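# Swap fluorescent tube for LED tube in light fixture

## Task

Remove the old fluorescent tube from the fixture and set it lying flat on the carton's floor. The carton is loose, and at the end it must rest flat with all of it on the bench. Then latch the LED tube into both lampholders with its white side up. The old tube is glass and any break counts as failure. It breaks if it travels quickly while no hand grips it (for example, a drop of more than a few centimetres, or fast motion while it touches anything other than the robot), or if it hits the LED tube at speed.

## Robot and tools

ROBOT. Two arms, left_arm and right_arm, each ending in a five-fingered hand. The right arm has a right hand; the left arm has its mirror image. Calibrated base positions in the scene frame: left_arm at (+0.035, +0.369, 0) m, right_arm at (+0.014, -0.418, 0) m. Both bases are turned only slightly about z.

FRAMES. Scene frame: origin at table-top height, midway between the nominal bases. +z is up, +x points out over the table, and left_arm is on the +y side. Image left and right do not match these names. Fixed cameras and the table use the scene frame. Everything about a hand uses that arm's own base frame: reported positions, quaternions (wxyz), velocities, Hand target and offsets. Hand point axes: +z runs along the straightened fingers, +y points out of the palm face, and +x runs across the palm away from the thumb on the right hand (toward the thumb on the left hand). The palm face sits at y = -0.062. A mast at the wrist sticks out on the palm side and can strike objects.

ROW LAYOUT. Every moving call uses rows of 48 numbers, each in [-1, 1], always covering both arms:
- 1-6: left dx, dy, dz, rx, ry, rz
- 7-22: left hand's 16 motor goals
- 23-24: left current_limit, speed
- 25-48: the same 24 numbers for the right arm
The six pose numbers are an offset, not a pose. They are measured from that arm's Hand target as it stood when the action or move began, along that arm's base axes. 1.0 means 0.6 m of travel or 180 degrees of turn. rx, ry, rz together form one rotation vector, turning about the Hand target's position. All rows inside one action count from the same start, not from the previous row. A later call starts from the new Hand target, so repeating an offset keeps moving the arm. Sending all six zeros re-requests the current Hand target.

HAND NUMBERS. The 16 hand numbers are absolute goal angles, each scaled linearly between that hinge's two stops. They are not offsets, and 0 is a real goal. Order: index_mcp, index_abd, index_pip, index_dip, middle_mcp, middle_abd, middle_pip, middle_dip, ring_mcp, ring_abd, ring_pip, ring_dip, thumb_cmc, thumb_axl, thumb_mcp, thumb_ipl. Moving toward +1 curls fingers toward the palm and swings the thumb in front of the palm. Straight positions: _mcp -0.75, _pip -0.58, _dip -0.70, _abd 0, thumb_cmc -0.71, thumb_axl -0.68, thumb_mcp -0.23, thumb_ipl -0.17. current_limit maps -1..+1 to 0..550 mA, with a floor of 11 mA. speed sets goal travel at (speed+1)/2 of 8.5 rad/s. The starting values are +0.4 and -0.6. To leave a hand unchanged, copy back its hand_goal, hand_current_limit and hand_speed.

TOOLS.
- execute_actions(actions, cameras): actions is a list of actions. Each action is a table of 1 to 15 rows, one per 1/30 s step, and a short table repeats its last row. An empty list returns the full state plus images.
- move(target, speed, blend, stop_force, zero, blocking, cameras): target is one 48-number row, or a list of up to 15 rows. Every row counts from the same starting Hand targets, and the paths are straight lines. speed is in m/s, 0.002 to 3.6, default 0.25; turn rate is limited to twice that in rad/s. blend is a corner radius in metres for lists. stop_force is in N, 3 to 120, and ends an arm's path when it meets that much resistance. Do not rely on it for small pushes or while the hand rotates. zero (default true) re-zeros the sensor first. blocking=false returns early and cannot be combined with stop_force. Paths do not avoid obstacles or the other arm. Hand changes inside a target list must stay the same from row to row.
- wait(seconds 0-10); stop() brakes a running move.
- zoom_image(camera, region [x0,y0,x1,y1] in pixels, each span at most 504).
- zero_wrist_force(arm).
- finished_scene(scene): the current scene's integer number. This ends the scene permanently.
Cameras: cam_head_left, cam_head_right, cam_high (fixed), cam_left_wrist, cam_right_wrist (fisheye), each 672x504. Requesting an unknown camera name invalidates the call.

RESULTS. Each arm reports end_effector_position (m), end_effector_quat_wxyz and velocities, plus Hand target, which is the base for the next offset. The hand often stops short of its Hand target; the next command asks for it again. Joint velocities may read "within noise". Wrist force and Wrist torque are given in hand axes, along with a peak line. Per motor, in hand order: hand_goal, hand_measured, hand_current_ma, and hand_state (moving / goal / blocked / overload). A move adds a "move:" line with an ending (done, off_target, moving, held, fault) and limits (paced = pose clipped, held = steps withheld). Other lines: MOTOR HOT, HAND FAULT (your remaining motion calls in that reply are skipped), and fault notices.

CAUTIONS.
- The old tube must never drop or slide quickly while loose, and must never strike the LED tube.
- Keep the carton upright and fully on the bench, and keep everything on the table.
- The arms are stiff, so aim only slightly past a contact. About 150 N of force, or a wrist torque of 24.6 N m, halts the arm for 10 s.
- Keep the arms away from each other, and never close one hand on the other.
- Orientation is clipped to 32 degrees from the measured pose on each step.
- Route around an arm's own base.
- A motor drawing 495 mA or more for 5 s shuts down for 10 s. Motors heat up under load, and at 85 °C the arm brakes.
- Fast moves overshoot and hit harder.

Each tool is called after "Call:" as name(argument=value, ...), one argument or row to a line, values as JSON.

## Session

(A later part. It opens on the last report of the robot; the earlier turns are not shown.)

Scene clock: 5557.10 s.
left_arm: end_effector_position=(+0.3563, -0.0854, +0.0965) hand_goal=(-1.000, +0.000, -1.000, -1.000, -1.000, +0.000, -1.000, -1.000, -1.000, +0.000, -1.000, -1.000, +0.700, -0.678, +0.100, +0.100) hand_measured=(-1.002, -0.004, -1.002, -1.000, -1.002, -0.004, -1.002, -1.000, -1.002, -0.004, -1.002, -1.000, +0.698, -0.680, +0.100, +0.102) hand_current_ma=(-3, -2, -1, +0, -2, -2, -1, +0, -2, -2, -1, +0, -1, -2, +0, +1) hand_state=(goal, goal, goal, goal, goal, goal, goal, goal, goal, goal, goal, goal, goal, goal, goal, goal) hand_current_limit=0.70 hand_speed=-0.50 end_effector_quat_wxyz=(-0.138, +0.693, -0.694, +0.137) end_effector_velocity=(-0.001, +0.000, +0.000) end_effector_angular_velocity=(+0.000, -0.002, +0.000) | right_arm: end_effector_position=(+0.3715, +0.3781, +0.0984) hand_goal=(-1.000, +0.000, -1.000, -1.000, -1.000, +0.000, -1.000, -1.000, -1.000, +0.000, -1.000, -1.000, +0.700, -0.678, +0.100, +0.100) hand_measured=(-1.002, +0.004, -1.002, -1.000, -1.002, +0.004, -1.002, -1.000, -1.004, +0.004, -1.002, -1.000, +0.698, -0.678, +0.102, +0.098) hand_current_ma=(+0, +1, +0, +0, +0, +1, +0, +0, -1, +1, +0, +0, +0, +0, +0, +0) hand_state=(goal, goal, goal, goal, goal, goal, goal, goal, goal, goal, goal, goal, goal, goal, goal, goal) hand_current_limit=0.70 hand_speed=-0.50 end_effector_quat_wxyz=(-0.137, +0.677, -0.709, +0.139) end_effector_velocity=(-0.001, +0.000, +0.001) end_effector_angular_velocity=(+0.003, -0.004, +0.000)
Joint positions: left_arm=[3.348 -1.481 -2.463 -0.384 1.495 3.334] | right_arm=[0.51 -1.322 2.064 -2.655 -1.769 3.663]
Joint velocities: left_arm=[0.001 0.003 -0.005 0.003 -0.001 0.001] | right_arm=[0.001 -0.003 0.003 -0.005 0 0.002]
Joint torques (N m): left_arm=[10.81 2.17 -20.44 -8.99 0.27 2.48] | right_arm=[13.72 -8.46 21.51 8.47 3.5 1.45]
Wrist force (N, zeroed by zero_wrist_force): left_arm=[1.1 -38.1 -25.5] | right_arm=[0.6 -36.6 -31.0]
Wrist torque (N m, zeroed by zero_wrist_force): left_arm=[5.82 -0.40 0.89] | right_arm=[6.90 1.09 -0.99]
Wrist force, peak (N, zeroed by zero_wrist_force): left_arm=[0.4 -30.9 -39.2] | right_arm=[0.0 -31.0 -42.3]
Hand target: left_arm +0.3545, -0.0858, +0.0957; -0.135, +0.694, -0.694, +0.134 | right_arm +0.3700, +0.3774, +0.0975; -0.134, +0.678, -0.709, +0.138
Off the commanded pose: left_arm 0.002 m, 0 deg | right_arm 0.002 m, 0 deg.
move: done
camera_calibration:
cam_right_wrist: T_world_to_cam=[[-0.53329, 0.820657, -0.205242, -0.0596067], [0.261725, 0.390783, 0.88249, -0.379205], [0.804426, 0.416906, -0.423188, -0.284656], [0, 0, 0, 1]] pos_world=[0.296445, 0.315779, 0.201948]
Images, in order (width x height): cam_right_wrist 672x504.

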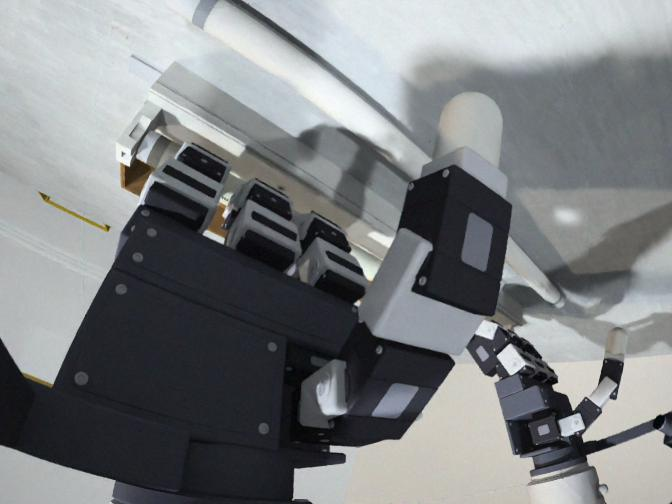

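Call:
move(
  target=[
    [-0.001,0,0.018,0,0,0,-1,0,-1,-1,-1,0,-1,-1,-1,0,-1,-1,0.7,-0.678,0.1,0.1,0.7,-0.5,-0.001,0,0.018,0,0,0,-1,0,-1,-1,-1,0,-1,-1,-1,0,-1,-1,0.7,-0.678,0.1,0.1,0.7,-0.5],
    [0.0105,0,0.085,0,0,0,-1,0,-1,-1,-1,0,-1,-1,-1,0,-1,-1,0.7,-0.678,0.1,0.1,0.7,-0.5,-0.0145,0,0.0875,0,0,0,-1,0,-1,-1,-1,0,-1,-1,-1,0,-1,-1,0.7,-0.678,0.1,0.1,0.7,-0.5],
  ],
  speed=[0.03,0.1],
  cameras=["cam_right_wrist"],
)

Call:
zoom_image(
  camera="cam_right_wrist",
  region=[130, 60, 330, 210],
)

Call:
zoom_image(
  camera="cam_right_wrist",
  region=[140, 65, 220, 145],
)

Scene clock: 5574.40 s.
left_arm: end_effector_position=(+0.3608, -0.0858, +0.1466) hand_goal=(-1.000, +0.000, -1.000, -1.000, -1.000, +0.000, -1.000, -1.000, -1.000, +0.000, -1.000, -1.000, +0.700, -0.678, +0.100, +0.100) hand_measured=(-0.994, +0.000, -1.000, -1.000, -0.994, +0.000, -1.000, -1.000, -0.994, +0.000, -1.000, -1.000, +0.698, -0.680, +0.100, +0.102) hand_current_ma=(+7, +0, +0, +0, +6, +0, +0, +0, +7, +0, +0, +0, -1, -2, +0, +1) hand_state=(goal, goal, goal, goal, goal, goal, goal, goal, goal, goal, goal, goal, goal, goal, goal, goal) hand_current_limit=0.70 hand_speed=-0.50 end_effector_quat_wxyz=(-0.135, +0.694, -0.694, +0.134) | right_arm: end_effector_position=(+0.3613, +0.3774, +0.1499) hand_goal=(-1.000, +0.000, -1.000, -1.000, -1.000, +0.000, -1.000, -1.000, -1.000, +0.000, -1.000, -1.000, +0.700, -0.678, +0.100, +0.100) hand_measured=(-0.994, -0.002, -1.000, -1.000, -0.994, -0.002, -1.000, -1.000, -0.994, -0.004, -1.000, -1.000, +0.698, -0.678, +0.102, +0.098) hand_current_ma=(+1, +0, +0, +0, +1, +0, +0, +0, +1, +0, +0, +0, +0, +0, +0, +0) hand_state=(goal, goal, goal, goal, goal, goal, goal, goal, goal, goal, goal, goal, goal, goal, goal, goal) hand_current_limit=0.70 hand_speed=-0.50 end_effector_quat_wxyz=(-0.134, +0.678, -0.709, +0.138)
Joint positions: left_arm=[3.345 -1.381 -2.372 -0.583 1.496 3.33] | right_arm=[0.519 -1.421 2.02 -2.502 -1.772 3.672]
Joint torques (N m): left_arm=[-12.09 21.21 26.85 0.73 1.88 -2.14] | right_arm=[6.7 -34.19 -32.87 -1.55 -2.61 1.18]
Wrist force (N, zeroed by zero_wrist_force): left_arm=[0.2 0.2 -0.1] | right_arm=[-0.3 0.4 -0.1]
Wrist torque (N m, zeroed by zero_wrist_force): left_arm=[0.03 -0.03 0.15] | right_arm=[0.17 0.04 -0.07]
Wrist force, peak (N, zeroed by zero_wrist_force): left_arm=[1.0 -39.8 -23.6] | right_arm=[0.7 -38.7 -28.7]
Hand target: left_arm +0.3608, -0.0858, +0.1467; -0.135, +0.694, -0.694, +0.134 | right_arm +0.3613, +0.3774, +0.1500; -0.134, +0.678, -0.709, +0.138
Off the commanded pose: left_arm 0.000 m, 0 deg | right_arm 0.000 m, 0 deg.
move: done
camera_calibration:
cam_right_wrist: T_world_to_cam=[[-0.534709, 0.819884, -0.204636, -0.0532439], [0.267423, 0.393896, 0.879392, -0.42458], [0.801606, 0.415494, -0.429876, -0.25172], [0, 0, 0, 1]] pos_world=[0.286853, 0.315482, 0.254268]
Images, in order (width x height): cam_right_wrist 672x504.

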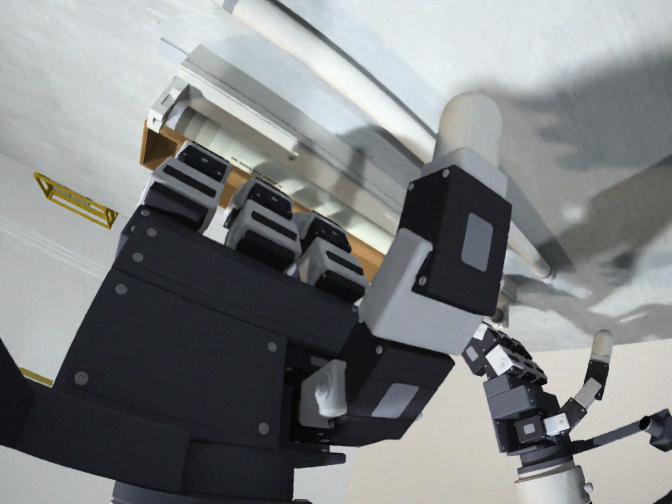

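Scaled by 2.520 from the camera's 672x504 image, which has a finer 960x720 frame.

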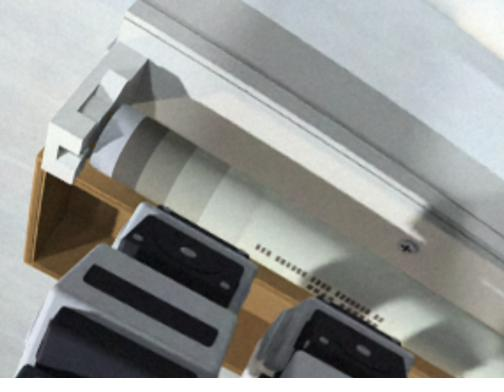

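Scaled by 6.300 from the camera's 672x504 image, which has a finer 960x720 frame.

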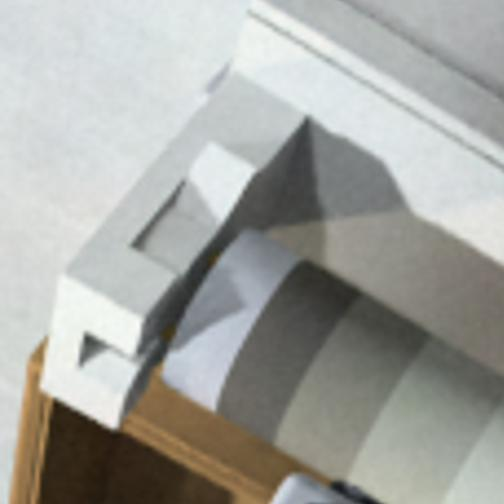

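Call:
move(
  target=[
    [0,0,0,0,0,0,-1,0,-1,-1,-1,0,-1,-1,-1,0,-1,-1,0.7,-0.678,0.1,0.1,0.7,-0.5,0,0,0,0,0,0,0.479,0,0.737,-0.406,0.479,0,0.737,-0.406,0.69,0,0.518,-0.406,-0.7,-0.678,-0.2,-0.15,0.4,0.0],
    [0,0,0,0,0,0,-1,0,-1,-1,-1,0,-1,-1,-1,0,-1,-1,0.7,-0.678,0.1,0.1,0.7,-0.5,0.0978,-0.0673,-0.05,-0.007,-0.1556,0,0.479,0,0.737,-0.406,0.479,0,0.737,-0.406,0.69,0,0.518,-0.406,-0.7,-0.678,-0.2,-0.15,0.4,0.0],
  ],
  speed=0.12,
  cameras=["cam_right_wrist"],
)

Scene clock: 5801.30 s.
left_arm: end_effector_position=(+0.3608, -0.0858, +0.1467) hand_goal=(-1.000, +0.000, -1.000, -1.000, -1.000, +0.000, -1.000, -1.000, -1.000, +0.000, -1.000, -1.000, +0.700, -0.678, +0.100, +0.100) hand_measured=(-0.994, +0.000, -1.000, -1.000, -0.994, +0.000, -1.000, -1.000, -0.994, +0.000, -1.000, -1.000, +0.698, -0.680, +0.100, +0.102) hand_current_ma=(+7, +0, +0, +0, +6, +0, +0, +0, +7, +0, +0, +0, -1, -2, +0, +1) hand_state=(goal, goal, goal, goal, goal, goal, goal, goal, goal, goal, goal, goal, goal, goal, goal, goal) hand_current_limit=0.70 hand_speed=-0.50 end_effector_quat_wxyz=(-0.135, +0.694, -0.694, +0.134) | right_arm: end_effector_position=(+0.4199, +0.3370, +0.1200) hand_goal=(+0.478, +0.000, +0.736, -0.406, +0.478, +0.000, +0.736, -0.406, +0.690, +0.000, +0.518, -0.406, -0.700, -0.678, -0.200, -0.150) hand_measured=(+0.464, -0.002, +0.732, -0.408, +0.464, -0.002, +0.732, -0.410, +0.672, -0.004, +0.514, -0.408, -0.692, -0.678, -0.192, -0.146) hand_current_ma=(-6, +0, -1, +0, -7, +0, -1, +0, -11, +0, -1, +0, +3, +0, +3, +1) hand_state=(goal, goal, goal, goal, goal, goal, goal, goal, goal, goal, goal, goal, goal, goal, goal, goal) hand_current_limit=0.40 hand_speed=0.00 end_effector_quat_wxyz=(-0.294, +0.626, -0.654, +0.306)
Joint positions: left_arm=[3.345 -1.381 -2.372 -0.583 1.496 3.33] | right_arm=[0.511 -1.313 2.235 -3.289 -1.986 3.52]
Joint torques (N m): left_arm=[-11.31 20.45 27.09 0.7 1.92 1.25] | right_arm=[-7.55 -19.14 -7.1 -3.76 -2.73 -1.24]
Wrist force (N, zeroed by zero_wrist_force): left_arm=[0.0 0.2 -0.2] | right_arm=[-0.3 -0.4 0.3]
Wrist torque (N m, zeroed by zero_wrist_force): left_arm=[0.04 0.00 0.13] | right_arm=[0.37 0.13 0.11]
Wrist force, peak (N, zeroed by zero_wrist_force): left_arm=[0.1 0.1 -0.4] | right_arm=[0.0 -1.7 -0.7]
Hand target: left_arm +0.3608, -0.0858, +0.1467; -0.135, +0.694, -0.694, +0.134 | right_arm +0.4200, +0.3370, +0.1200; -0.294, +0.626, -0.654, +0.306
Off the commanded pose: left_arm 0.000 m, 0 deg | right_arm 0.000 m, 0 deg.
move: done
camera_calibration:
cam_right_wrist: T_world_to_cam=[[-0.371757, 0.812536, -0.448978, -0.0314565], [-0.174536, 0.41384, 0.893462, -0.220872], [0.911775, 0.410513, -0.0120312, -0.389595], [0, 0, 0, 1]] pos_world=[0.304979, 0.276899, 0.17853]
Images, in order (width x height): cam_right_wrist 672x504.

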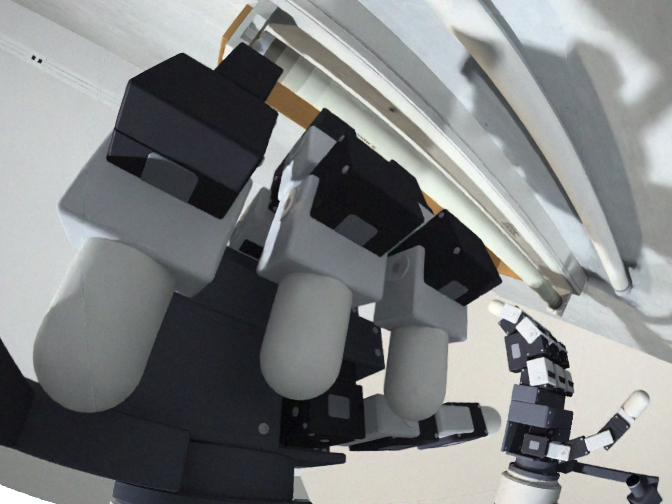

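Call:
move(
  target=[0,0,0,0,0,0,-1,0,-1,-1,-1,0,-1,-1,-1,0,-1,-1,0.7,-0.678,0.1,0.1,0.7,-0.5,0.08,0,-0.09,0,0,0,0.479,0,0.737,-0.406,0.479,0,0.737,-0.406,0.69,0,0.518,-0.406,-0.7,-0.678,-0.2,-0.15,0.4,0.0],
  speed=0.05,
  stop_force=6,
  cameras=["cam_right_wrist"],
)

Scene clock: 5812.73 s.
left_arm: end_effector_position=(+0.3608, -0.0858, +0.1467) hand_goal=(-1.000, +0.000, -1.000, -1.000, -1.000, +0.000, -1.000, -1.000, -1.000, +0.000, -1.000, -1.000, +0.700, -0.678, +0.100, +0.100) hand_measured=(-0.994, +0.000, -1.000, -1.000, -0.994, +0.000, -1.000, -1.000, -0.994, +0.000, -1.000, -1.000, +0.698, -0.680, +0.100, +0.102) hand_current_ma=(+7, +0, +0, +0, +6, +0, +0, +0, +7, +0, +0, +0, -1, -2, +0, +1) hand_state=(goal, goal, goal, goal, goal, goal, goal, goal, goal, goal, goal, goal, goal, goal, goal, goal) hand_current_limit=0.70 hand_speed=-0.50 end_effector_quat_wxyz=(-0.135, +0.694, -0.694, +0.134) | right_arm: end_effector_position=(+0.4680, +0.3370, +0.0660) hand_goal=(+0.478, +0.000, +0.736, -0.406, +0.478, +0.000, +0.736, -0.406, +0.690, +0.000, +0.518, -0.406, -0.700, -0.678, -0.200, -0.150) hand_measured=(+0.464, -0.002, +0.732, -0.408, +0.464, -0.002, +0.732, -0.410, +0.672, -0.004, +0.514, -0.408, -0.692, -0.678, -0.192, -0.146) hand_current_ma=(-6, +0, -1, +0, -6, +0, -1, +0, -10, +0, -1, +0, +3, +0, +3, +1) hand_state=(goal, goal, goal, goal, goal, goal, goal, goal, goal, goal, goal, goal, goal, goal, goal, goal) hand_current_limit=0.40 hand_speed=0.00 end_effector_quat_wxyz=(-0.294, +0.626, -0.654, +0.306)
Joint positions: left_arm=[3.345 -1.381 -2.372 -0.583 1.496 3.33] | right_arm=[0.459 -1.12 2.165 -3.428 -1.949 3.481]
Joint torques (N m): left_arm=[-10.49 20.42 25.98 0.77 1.88 1.16] | right_arm=[-7.51 -25.55 -24.88 -3.86 2.14 -1.25]
Wrist force (N, zeroed by zero_wrist_force): left_arm=[0.0 0.0 -0.1] | right_arm=[-0.2 -0.7 -0.1]
Wrist torque (N m, zeroed by zero_wrist_force): left_arm=[0.00 0.00 0.14] | right_arm=[0.41 0.14 0.05]
Wrist force, peak (N, zeroed by zero_wrist_force): left_arm=[0.0 0.4 -0.2] | right_arm=[-0.5 -0.5 0.6]
Hand target: left_arm +0.3608, -0.0858, +0.1467; -0.135, +0.694, -0.694, +0.134 | right_arm +0.4680, +0.3370, +0.0660; -0.294, +0.626, -0.654, +0.306
Off the commanded pose: left_arm 0.000 m, 0 deg | right_arm 0.000 m, 0 deg.
move: done
camera_calibration:
cam_right_wrist: T_world_to_cam=[[-0.37166, 0.812539, -0.449053, -0.0379277], [-0.17473, 0.413834, 0.893427, -0.164083], [0.911778, 0.410514, -0.0118306, -0.434037], [0, 0, 0, 1]] pos_world=[0.352979, 0.276899, 0.124429]
Images, in order (width x height): cam_right_wrist 672x504.

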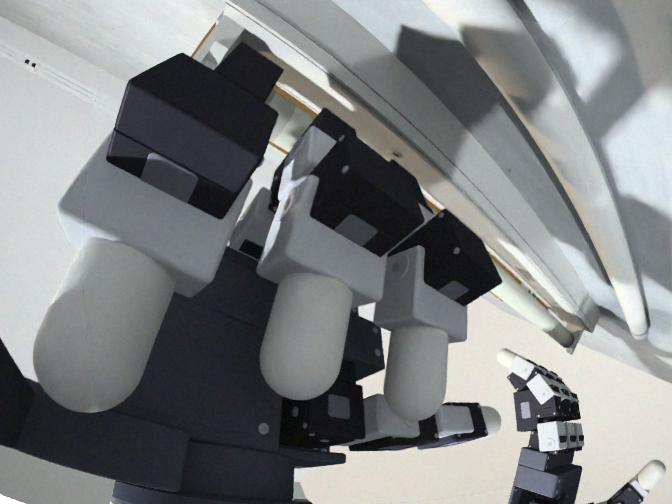

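Call:
move(
  target=[
    [0,0,0,0,0,0,-1,0,-1,-1,-1,0,-1,-1,-1,0,-1,-1,0.7,-0.678,0.1,0.1,0.7,-0.5,-0.033,-0.0617,0.083,0,0,0,0.479,0,0.737,-0.406,0.479,0,0.737,-0.406,0.69,0,0.518,-0.406,-0.7,-0.678,-0.2,-0.15,0.4,0.0],
    [0,0,0,0,0,0,-1,0,-1,-1,-1,0,-1,-1,-1,0,-1,-1,0.7,-0.678,0.1,0.1,0.7,-0.5,0.0867,-0.0617,0.0433,0,0,0,0.479,0,0.737,-0.406,0.479,0,0.737,-0.406,0.69,0,0.518,-0.406,-0.7,-0.678,-0.2,-0.15,0.4,0.0],
  ],
  speed=[0.1,0.05],
  stop_force=6,
  cameras=["cam_right_wrist"],
)

Scene clock: 5859.10 s.
left_arm: end_effector_position=(+0.3608, -0.0858, +0.1467) hand_goal=(-1.000, +0.000, -1.000, -1.000, -1.000, +0.000, -1.000, -1.000, -1.000, +0.000, -1.000, -1.000, +0.700, -0.678, +0.100, +0.100) hand_measured=(-0.994, +0.000, -1.000, -1.000, -0.994, +0.000, -1.000, -1.000, -0.994, +0.000, -1.000, -1.000, +0.698, -0.680, +0.100, +0.102) hand_current_ma=(+7, +0, +0, +0, +6, +0, +0, +0, +7, +0, +0, +0, -1, -2, +0, +1) hand_state=(goal, goal, goal, goal, goal, goal, goal, goal, goal, goal, goal, goal, goal, goal, goal, goal) hand_current_limit=0.70 hand_speed=-0.50 end_effector_quat_wxyz=(-0.135, +0.694, -0.694, +0.134) | right_arm: end_effector_position=(+0.5200, +0.3000, +0.0920) hand_goal=(+0.478, +0.000, +0.736, -0.406, +0.478, +0.000, +0.736, -0.406, +0.690, +0.000, +0.518, -0.406, -0.700, -0.678, -0.200, -0.150) hand_measured=(+0.464, -0.002, +0.732, -0.408, +0.464, -0.002, +0.732, -0.410, +0.672, -0.004, +0.514, -0.408, -0.692, -0.678, -0.192, -0.146) hand_current_ma=(-6, +0, -1, +0, -6, +0, -1, +0, -10, +0, -1, +0, +3, +0, +3, +1) hand_state=(goal, goal, goal, goal, goal, goal, goal, goal, goal, goal, goal, goal, goal, goal, goal, goal) hand_current_limit=0.40 hand_speed=0.00 end_effector_quat_wxyz=(-0.294, +0.626, -0.654, +0.306)
Joint positions: left_arm=[3.345 -1.381 -2.372 -0.583 1.496 3.33] | right_arm=[0.341 -1.146 2.1 -3.364 -1.862 3.396]
Joint torques (N m): left_arm=[-9.38 20.37 27.24 0.72 1.82 1.07] | right_arm=[-7.05 -25.84 -26.84 -1.73 2.25 -1.22]
Wrist force (N, zeroed by zero_wrist_force): left_arm=[0.0 0.0 0.0] | right_arm=[-0.3 -1.0 0.1]
Wrist torque (N m, zeroed by zero_wrist_force): left_arm=[0.00 0.01 0.13] | right_arm=[0.24 0.12 0.03]
Wrist force, peak (N, zeroed by zero_wrist_force): left_arm=[-0.3 0.1 -0.3] | right_arm=[-0.1 -1.2 0.5]
Hand target: left_arm +0.3608, -0.0858, +0.1467; -0.135, +0.694, -0.694, +0.134 | right_arm +0.5200, +0.3000, +0.0920; -0.294, +0.626, -0.654, +0.306
Off the commanded pose: left_arm 0.000 m, 0 deg | right_arm 0.000 m, 0 deg.
move: done
camera_calibration:
cam_right_wrist: T_world_to_cam=[[-0.371653, 0.812524, -0.449087, 0.0231439], [-0.174744, 0.413864, 0.89341, -0.162913], [0.911778, 0.410514, -0.0118303, -0.465953], [0, 0, 0, 1]] pos_world=[0.404979, 0.239899, 0.15043]
Images, in order (width x height): cam_right_wrist 672x504.

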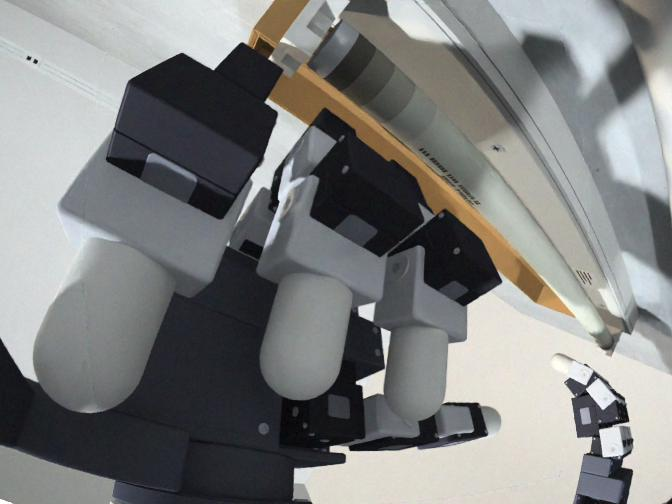

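Call:
zoom_image(
  camera="cam_right_wrist",
  region=[260, 0, 360, 80],
)

Call:
zoom_image(
  camera="cam_right_wrist",
  region=[570, 270, 660, 370],
)

Scaled by 5.040 from the camera's 672x504 image, which has a finer 960x720 frame.

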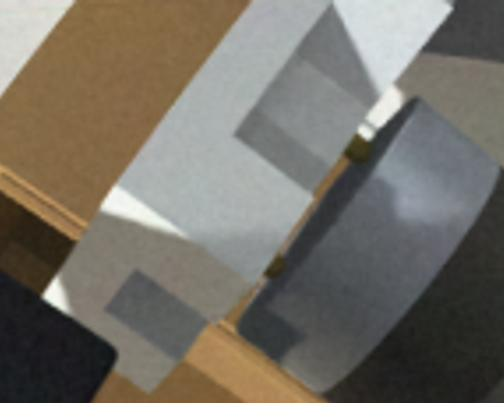

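Scaled by 5.040 from the camera's 672x504 image, which has a finer 960x720 frame.

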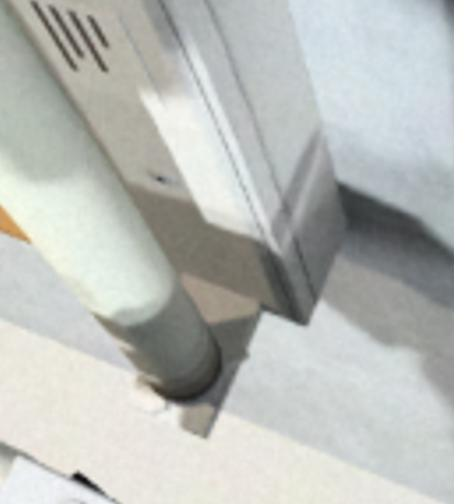

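Call:
execute_actions(
  actions=[],
  cameras=["cam_left_wrist"],
)

Call:
zoom_image(
  camera="cam_left_wrist",
  region=[500, 40, 600, 140],
)

Scene clock: 6003.27 s.
left_arm: end_effector_position=(+0.3608, -0.0858, +0.1467) hand_goal=(-1.000, +0.000, -1.000, -1.000, -1.000, +0.000, -1.000, -1.000, -1.000, +0.000, -1.000, -1.000, +0.700, -0.678, +0.100, +0.100) hand_measured=(-0.994, +0.000, -1.000, -1.000, -0.994, +0.000, -1.000, -1.000, -0.994, +0.000, -1.000, -1.000, +0.698, -0.680, +0.100, +0.102) hand_current_ma=(+7, +0, +0, +0, +6, +0, +0, +0, +7, +0, +0, +0, -1, -2, +0, +1) hand_state=(goal, goal, goal, goal, goal, goal, goal, goal, goal, goal, goal, goal, goal, goal, goal, goal) hand_current_limit=0.70 hand_speed=-0.50 end_effector_quat_wxyz=(-0.135, +0.694, -0.694, +0.134) | right_arm: end_effector_position=(+0.5200, +0.3000, +0.0920) hand_goal=(+0.478, +0.000, +0.736, -0.406, +0.478, +0.000, +0.736, -0.406, +0.690, +0.000, +0.518, -0.406, -0.700, -0.678, -0.200, -0.150) hand_measured=(+0.464, -0.002, +0.732, -0.408, +0.464, -0.002, +0.732, -0.410, +0.672, -0.004, +0.514, -0.408, -0.692, -0.678, -0.192, -0.146) hand_current_ma=(-6, +0, -1, +0, -6, +0, -1, +0, -10, +0, -1, +0, +3, +0, +3, +1) hand_state=(goal, goal, goal, goal, goal, goal, goal, goal, goal, goal, goal, goal, goal, goal, goal, goal) hand_current_limit=0.40 hand_speed=0.00 end_effector_quat_wxyz=(-0.294, +0.626, -0.654, +0.306)
Joint positions: left_arm=[3.345 -1.381 -2.372 -0.583 1.496 3.33] | right_arm=[0.341 -1.146 2.1 -3.364 -1.862 3.396]
Joint velocities: within noise
Joint torques (N m): left_arm=[-8.45 20.46 27.08 0.83 1.82 0.93] | right_arm=[-7.55 -26.18 -26.46 -1.82 2.31 -1.24]
Wrist force (N, zeroed by zero_wrist_force): left_arm=[0.0 0.1 0.0] | right_arm=[-0.1 -0.9 0.1]
Wrist torque (N m, zeroed by zero_wrist_force): left_arm=[0.01 0.00 0.13] | right_arm=[0.25 0.08 0.05]
Wrist force, peak (N, zeroed by zero_wrist_force): left_arm=[0.0 0.4 -0.2] | right_arm=[-0.3 -1.2 -0.2]
Hand target: left_arm +0.3608, -0.0858, +0.1467; -0.135, +0.694, -0.694, +0.134 | right_arm +0.5200, +0.3000, +0.0920; -0.294, +0.626, -0.654, +0.306
Off the commanded pose: left_arm 0.000 m, 0 deg | right_arm 0.000 m, 0 deg.
camera_calibration:
cam_left_wrist: T_world_to_cam=[[0.609681, 0.759104, 0.228147, -0.215746], [0.197284, -0.424095, 0.883868, -0.28442], [0.767703, -0.493867, -0.408322, -0.137321], [0, 0, 0, 1]] pos_world=[0.29307, -0.0246658, 0.24454]
Images, in order (width x height): cam_left_wrist 672x504.

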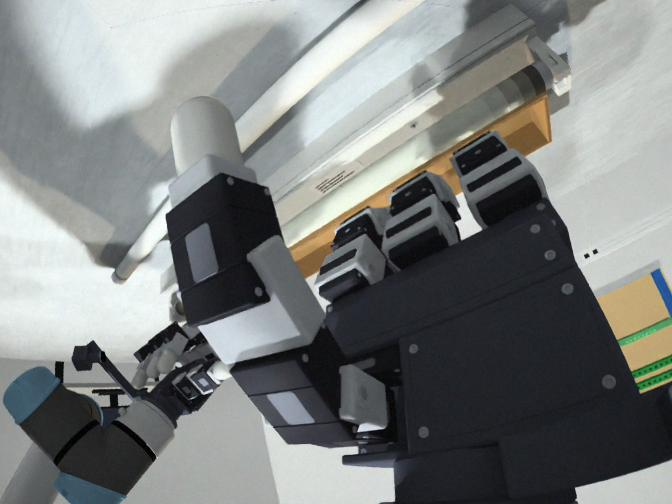

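Scaled by 5.040 from the camera's 672x504 image, which has a finer 960x720 frame.

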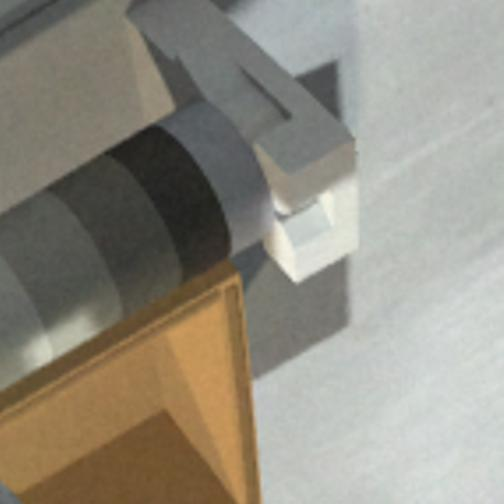

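Call:
move(
  target=[
    [0,0,0,0,0,0,-1,0,-1,-1,-1,0,-1,-1,-1,0,-1,-1,0.7,-0.678,0.1,0.1,0.7,-0.5,-0.05,0,0.06,0,0,0,0.479,0,0.737,-0.406,0.479,0,0.737,-0.406,0.69,0,0.518,-0.406,-0.7,-0.678,-0.2,-0.15,0.4,0.0],
    [0,0,0,0,0,0,-1,0,-1,-1,-1,0,-1,-1,-1,0,-1,-1,0.7,-0.678,0.1,0.1,0.7,-0.5,0.0267,-0.0283,0.13,0.01625,0.3611,0,0.479,0,0.737,-0.406,0.479,0,0.737,-0.406,0.69,0,0.518,-0.406,-0.7,-0.678,-0.2,-0.15,0.4,0.0],
  ],
  speed=[0.1,0.2],
)

Call:
move(
  target=[0,0,0,0,0,0,-1,0,-1,-1,-1,0,-1,-1,-1,0,-1,-1,0.7,-0.678,0.1,0.1,0.7,-0.5,0.0067,-0.055,-0.080,-0.122,0,0,0.479,0,0.737,-0.406,0.479,0,0.737,-0.406,0.69,0,0.518,-0.406,-0.7,-0.678,-0.2,-0.15,0.4,0.0],
  speed=0.1,
  stop_force=6,
  cameras=["cam_right_wrist"],
)

Call:
zoom_image(
  camera="cam_right_wrist",
  region=[350, 80, 410, 140],
)

Scene clock: 6099.23 s.
left_arm: end_effector_position=(+0.3608, -0.0858, +0.1467) hand_goal=(-1.000, +0.000, -1.000, -1.000, -1.000, +0.000, -1.000, -1.000, -1.000, +0.000, -1.000, -1.000, +0.700, -0.678, +0.100, +0.100) hand_measured=(-0.994, +0.000, -1.000, -1.000, -0.994, +0.000, -1.000, -1.000, -0.994, +0.000, -1.000, -1.000, +0.698, -0.680, +0.100, +0.102) hand_current_ma=(+7, +0, +0, +0, +6, +0, +0, +0, +7, +0, +0, +0, -1, -2, +0, +1) hand_state=(goal, goal, goal, goal, goal, goal, goal, goal, goal, goal, goal, goal, goal, goal, goal, goal) hand_current_limit=0.70 hand_speed=-0.50 end_effector_quat_wxyz=(-0.135, +0.694, -0.694, +0.134) | right_arm: end_effector_position=(+0.5360, +0.2830, +0.1700) hand_goal=(+0.478, +0.000, +0.736, -0.406, +0.478, +0.000, +0.736, -0.406, +0.690, +0.000, +0.518, -0.406, -0.700, -0.678, -0.200, -0.150) hand_measured=(+0.464, -0.002, +0.734, -0.408, +0.464, -0.002, +0.734, -0.408, +0.672, -0.004, +0.516, -0.408, -0.700, -0.678, -0.194, -0.146) hand_current_ma=(-6, +0, +0, +0, -6, +0, +0, +0, -9, +0, +0, +0, +0, +0, +3, +1) hand_state=(goal, goal, goal, goal, goal, goal, goal, goal, goal, goal, goal, goal, goal, goal, goal, goal) hand_current_limit=0.40 hand_speed=0.00 end_effector_quat_wxyz=(+0.088, +0.685, -0.717, -0.094)
Joint positions: left_arm=[3.345 -1.381 -2.372 -0.583 1.496 3.33] | right_arm=[0.173 -0.974 1.282 -1.627 -1.513 3.353]
Joint torques (N m): left_arm=[-7.27 19.65 26.12 0.85 1.73 0.96] | right_arm=[-6.45 -40.54 -34.21 -0.35 2.81 -1.29]
Wrist force (N, zeroed by zero_wrist_force): left_arm=[0.1 0.0 -0.2] | right_arm=[0.0 0.1 -0.4]
Wrist torque (N m, zeroed by zero_wrist_force): left_arm=[0.02 -0.01 0.14] | right_arm=[0.14 0.05 0.15]
Wrist force, peak (N, zeroed by zero_wrist_force): left_arm=[-0.1 0.2 -0.3] | right_arm=[-0.1 -1.1 0.6]
Hand target: left_arm +0.3608, -0.0858, +0.1467; -0.135, +0.694, -0.694, +0.134 | right_arm +0.5360, +0.2830, +0.1700; +0.088, +0.685, -0.717, -0.094
Off the commanded pose: left_arm 0.000 m, 0 deg | right_arm 0.000 m, 0 deg.
move: done

Scene clock: 6102.23 s.
left_arm: end_effector_position=(+0.3608, -0.0858, +0.1467) hand_goal=(-1.000, +0.000, -1.000, -1.000, -1.000, +0.000, -1.000, -1.000, -1.000, +0.000, -1.000, -1.000, +0.700, -0.678, +0.100, +0.100) hand_measured=(-0.994, +0.000, -1.000, -1.000, -0.994, +0.000, -1.000, -1.000, -0.994, +0.000, -1.000, -1.000, +0.698, -0.680, +0.100, +0.102) hand_current_ma=(+7, +0, +0, +0, +6, +0, +0, +0, +7, +0, +0, +0, -1, -2, +0, +1) hand_state=(goal, goal, goal, goal, goal, goal, goal, goal, goal, goal, goal, goal, goal, goal, goal, goal) hand_current_limit=0.70 hand_speed=-0.50 end_effector_quat_wxyz=(-0.135, +0.694, -0.694, +0.134) | right_arm: end_effector_position=(+0.5400, +0.2500, +0.1220) hand_goal=(+0.478, +0.000, +0.736, -0.406, +0.478, +0.000, +0.736, -0.406, +0.690, +0.000, +0.518, -0.406, -0.700, -0.678, -0.200, -0.150) hand_measured=(+0.464, -0.002, +0.734, -0.408, +0.464, -0.002, +0.734, -0.408, +0.674, -0.004, +0.516, -0.408, -0.700, -0.678, -0.194, -0.146) hand_current_ma=(-6, +0, +0, +0, -6, +0, +0, +0, -8, +0, +0, +0, +0, +0, +3, +1) hand_state=(goal, goal, goal, goal, goal, goal, goal, goal, goal, goal, goal, goal, goal, goal, goal, goal) hand_current_limit=0.40 hand_speed=0.00 end_effector_quat_wxyz=(-0.217, -0.655, +0.722, -0.044)
Joint positions: left_arm=[3.345 -1.381 -2.372 -0.583 1.496 3.33] | right_arm=[0.232 -0.885 1.246 -1.582 -1.855 3.52]
Joint torques (N m): left_arm=[-6.56 20.32 26.83 0.9 1.61 0.81] | right_arm=[6 -43.64 -33.47 -0.24 -2.64 1.28]
Wrist force (N, zeroed by zero_wrist_force): left_arm=[0.1 0.1 0.0] | right_arm=[0.4 0.7 -0.3]
Wrist torque (N m, zeroed by zero_wrist_force): left_arm=[0.02 -0.01 0.13] | right_arm=[0.17 0.16 0.01]
Wrist force, peak (N, zeroed by zero_wrist_force): left_arm=[0.1 0.4 -0.2] | right_arm=[0.2 1.2 -0.1]
Hand target: left_arm +0.3608, -0.0858, +0.1467; -0.135, +0.694, -0.694, +0.134 | right_arm +0.5400, +0.2500, +0.1220; -0.217, -0.655, +0.722, -0.044
Off the commanded pose: left_arm 0.000 m, 0 deg | right_arm 0.000 m, 0 deg.
move: done
camera_calibration:
cam_right_wrist: T_world_to_cam=[[-0.54279, 0.828218, -0.139403, 0.135472], [0.746193, 0.551737, 0.372534, -0.633799], [0.385453, 0.0981861, -0.917488, 0.00947925], [0, 0, 0, 1]] pos_world=[0.542815, 0.236559, 0.263694]
Images, in order (width x height): cam_right_wrist 672x504.

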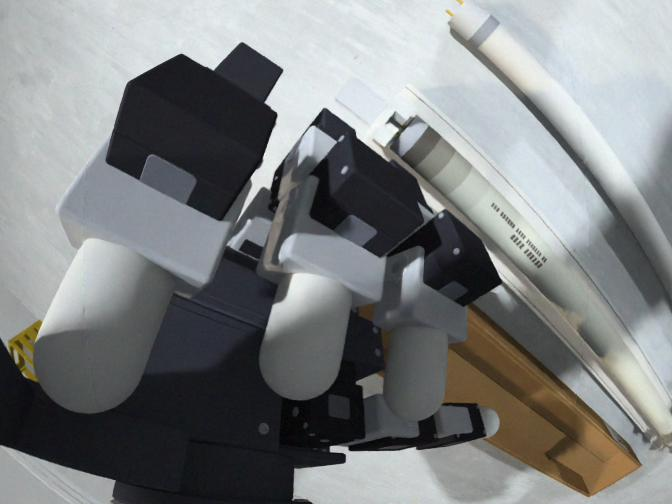

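Scaled by 8.400 from the camera's 672x504 image, which has a finer 960x720 frame.

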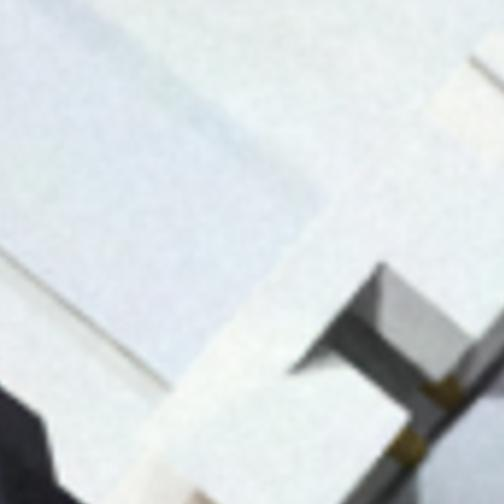

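Call:
zoom_image(
  camera="cam_right_wrist",
  region=[378, 108, 418, 148],
)

Scaled by 12.600 from the camera's 672x504 image, which has a finer 960x720 frame.

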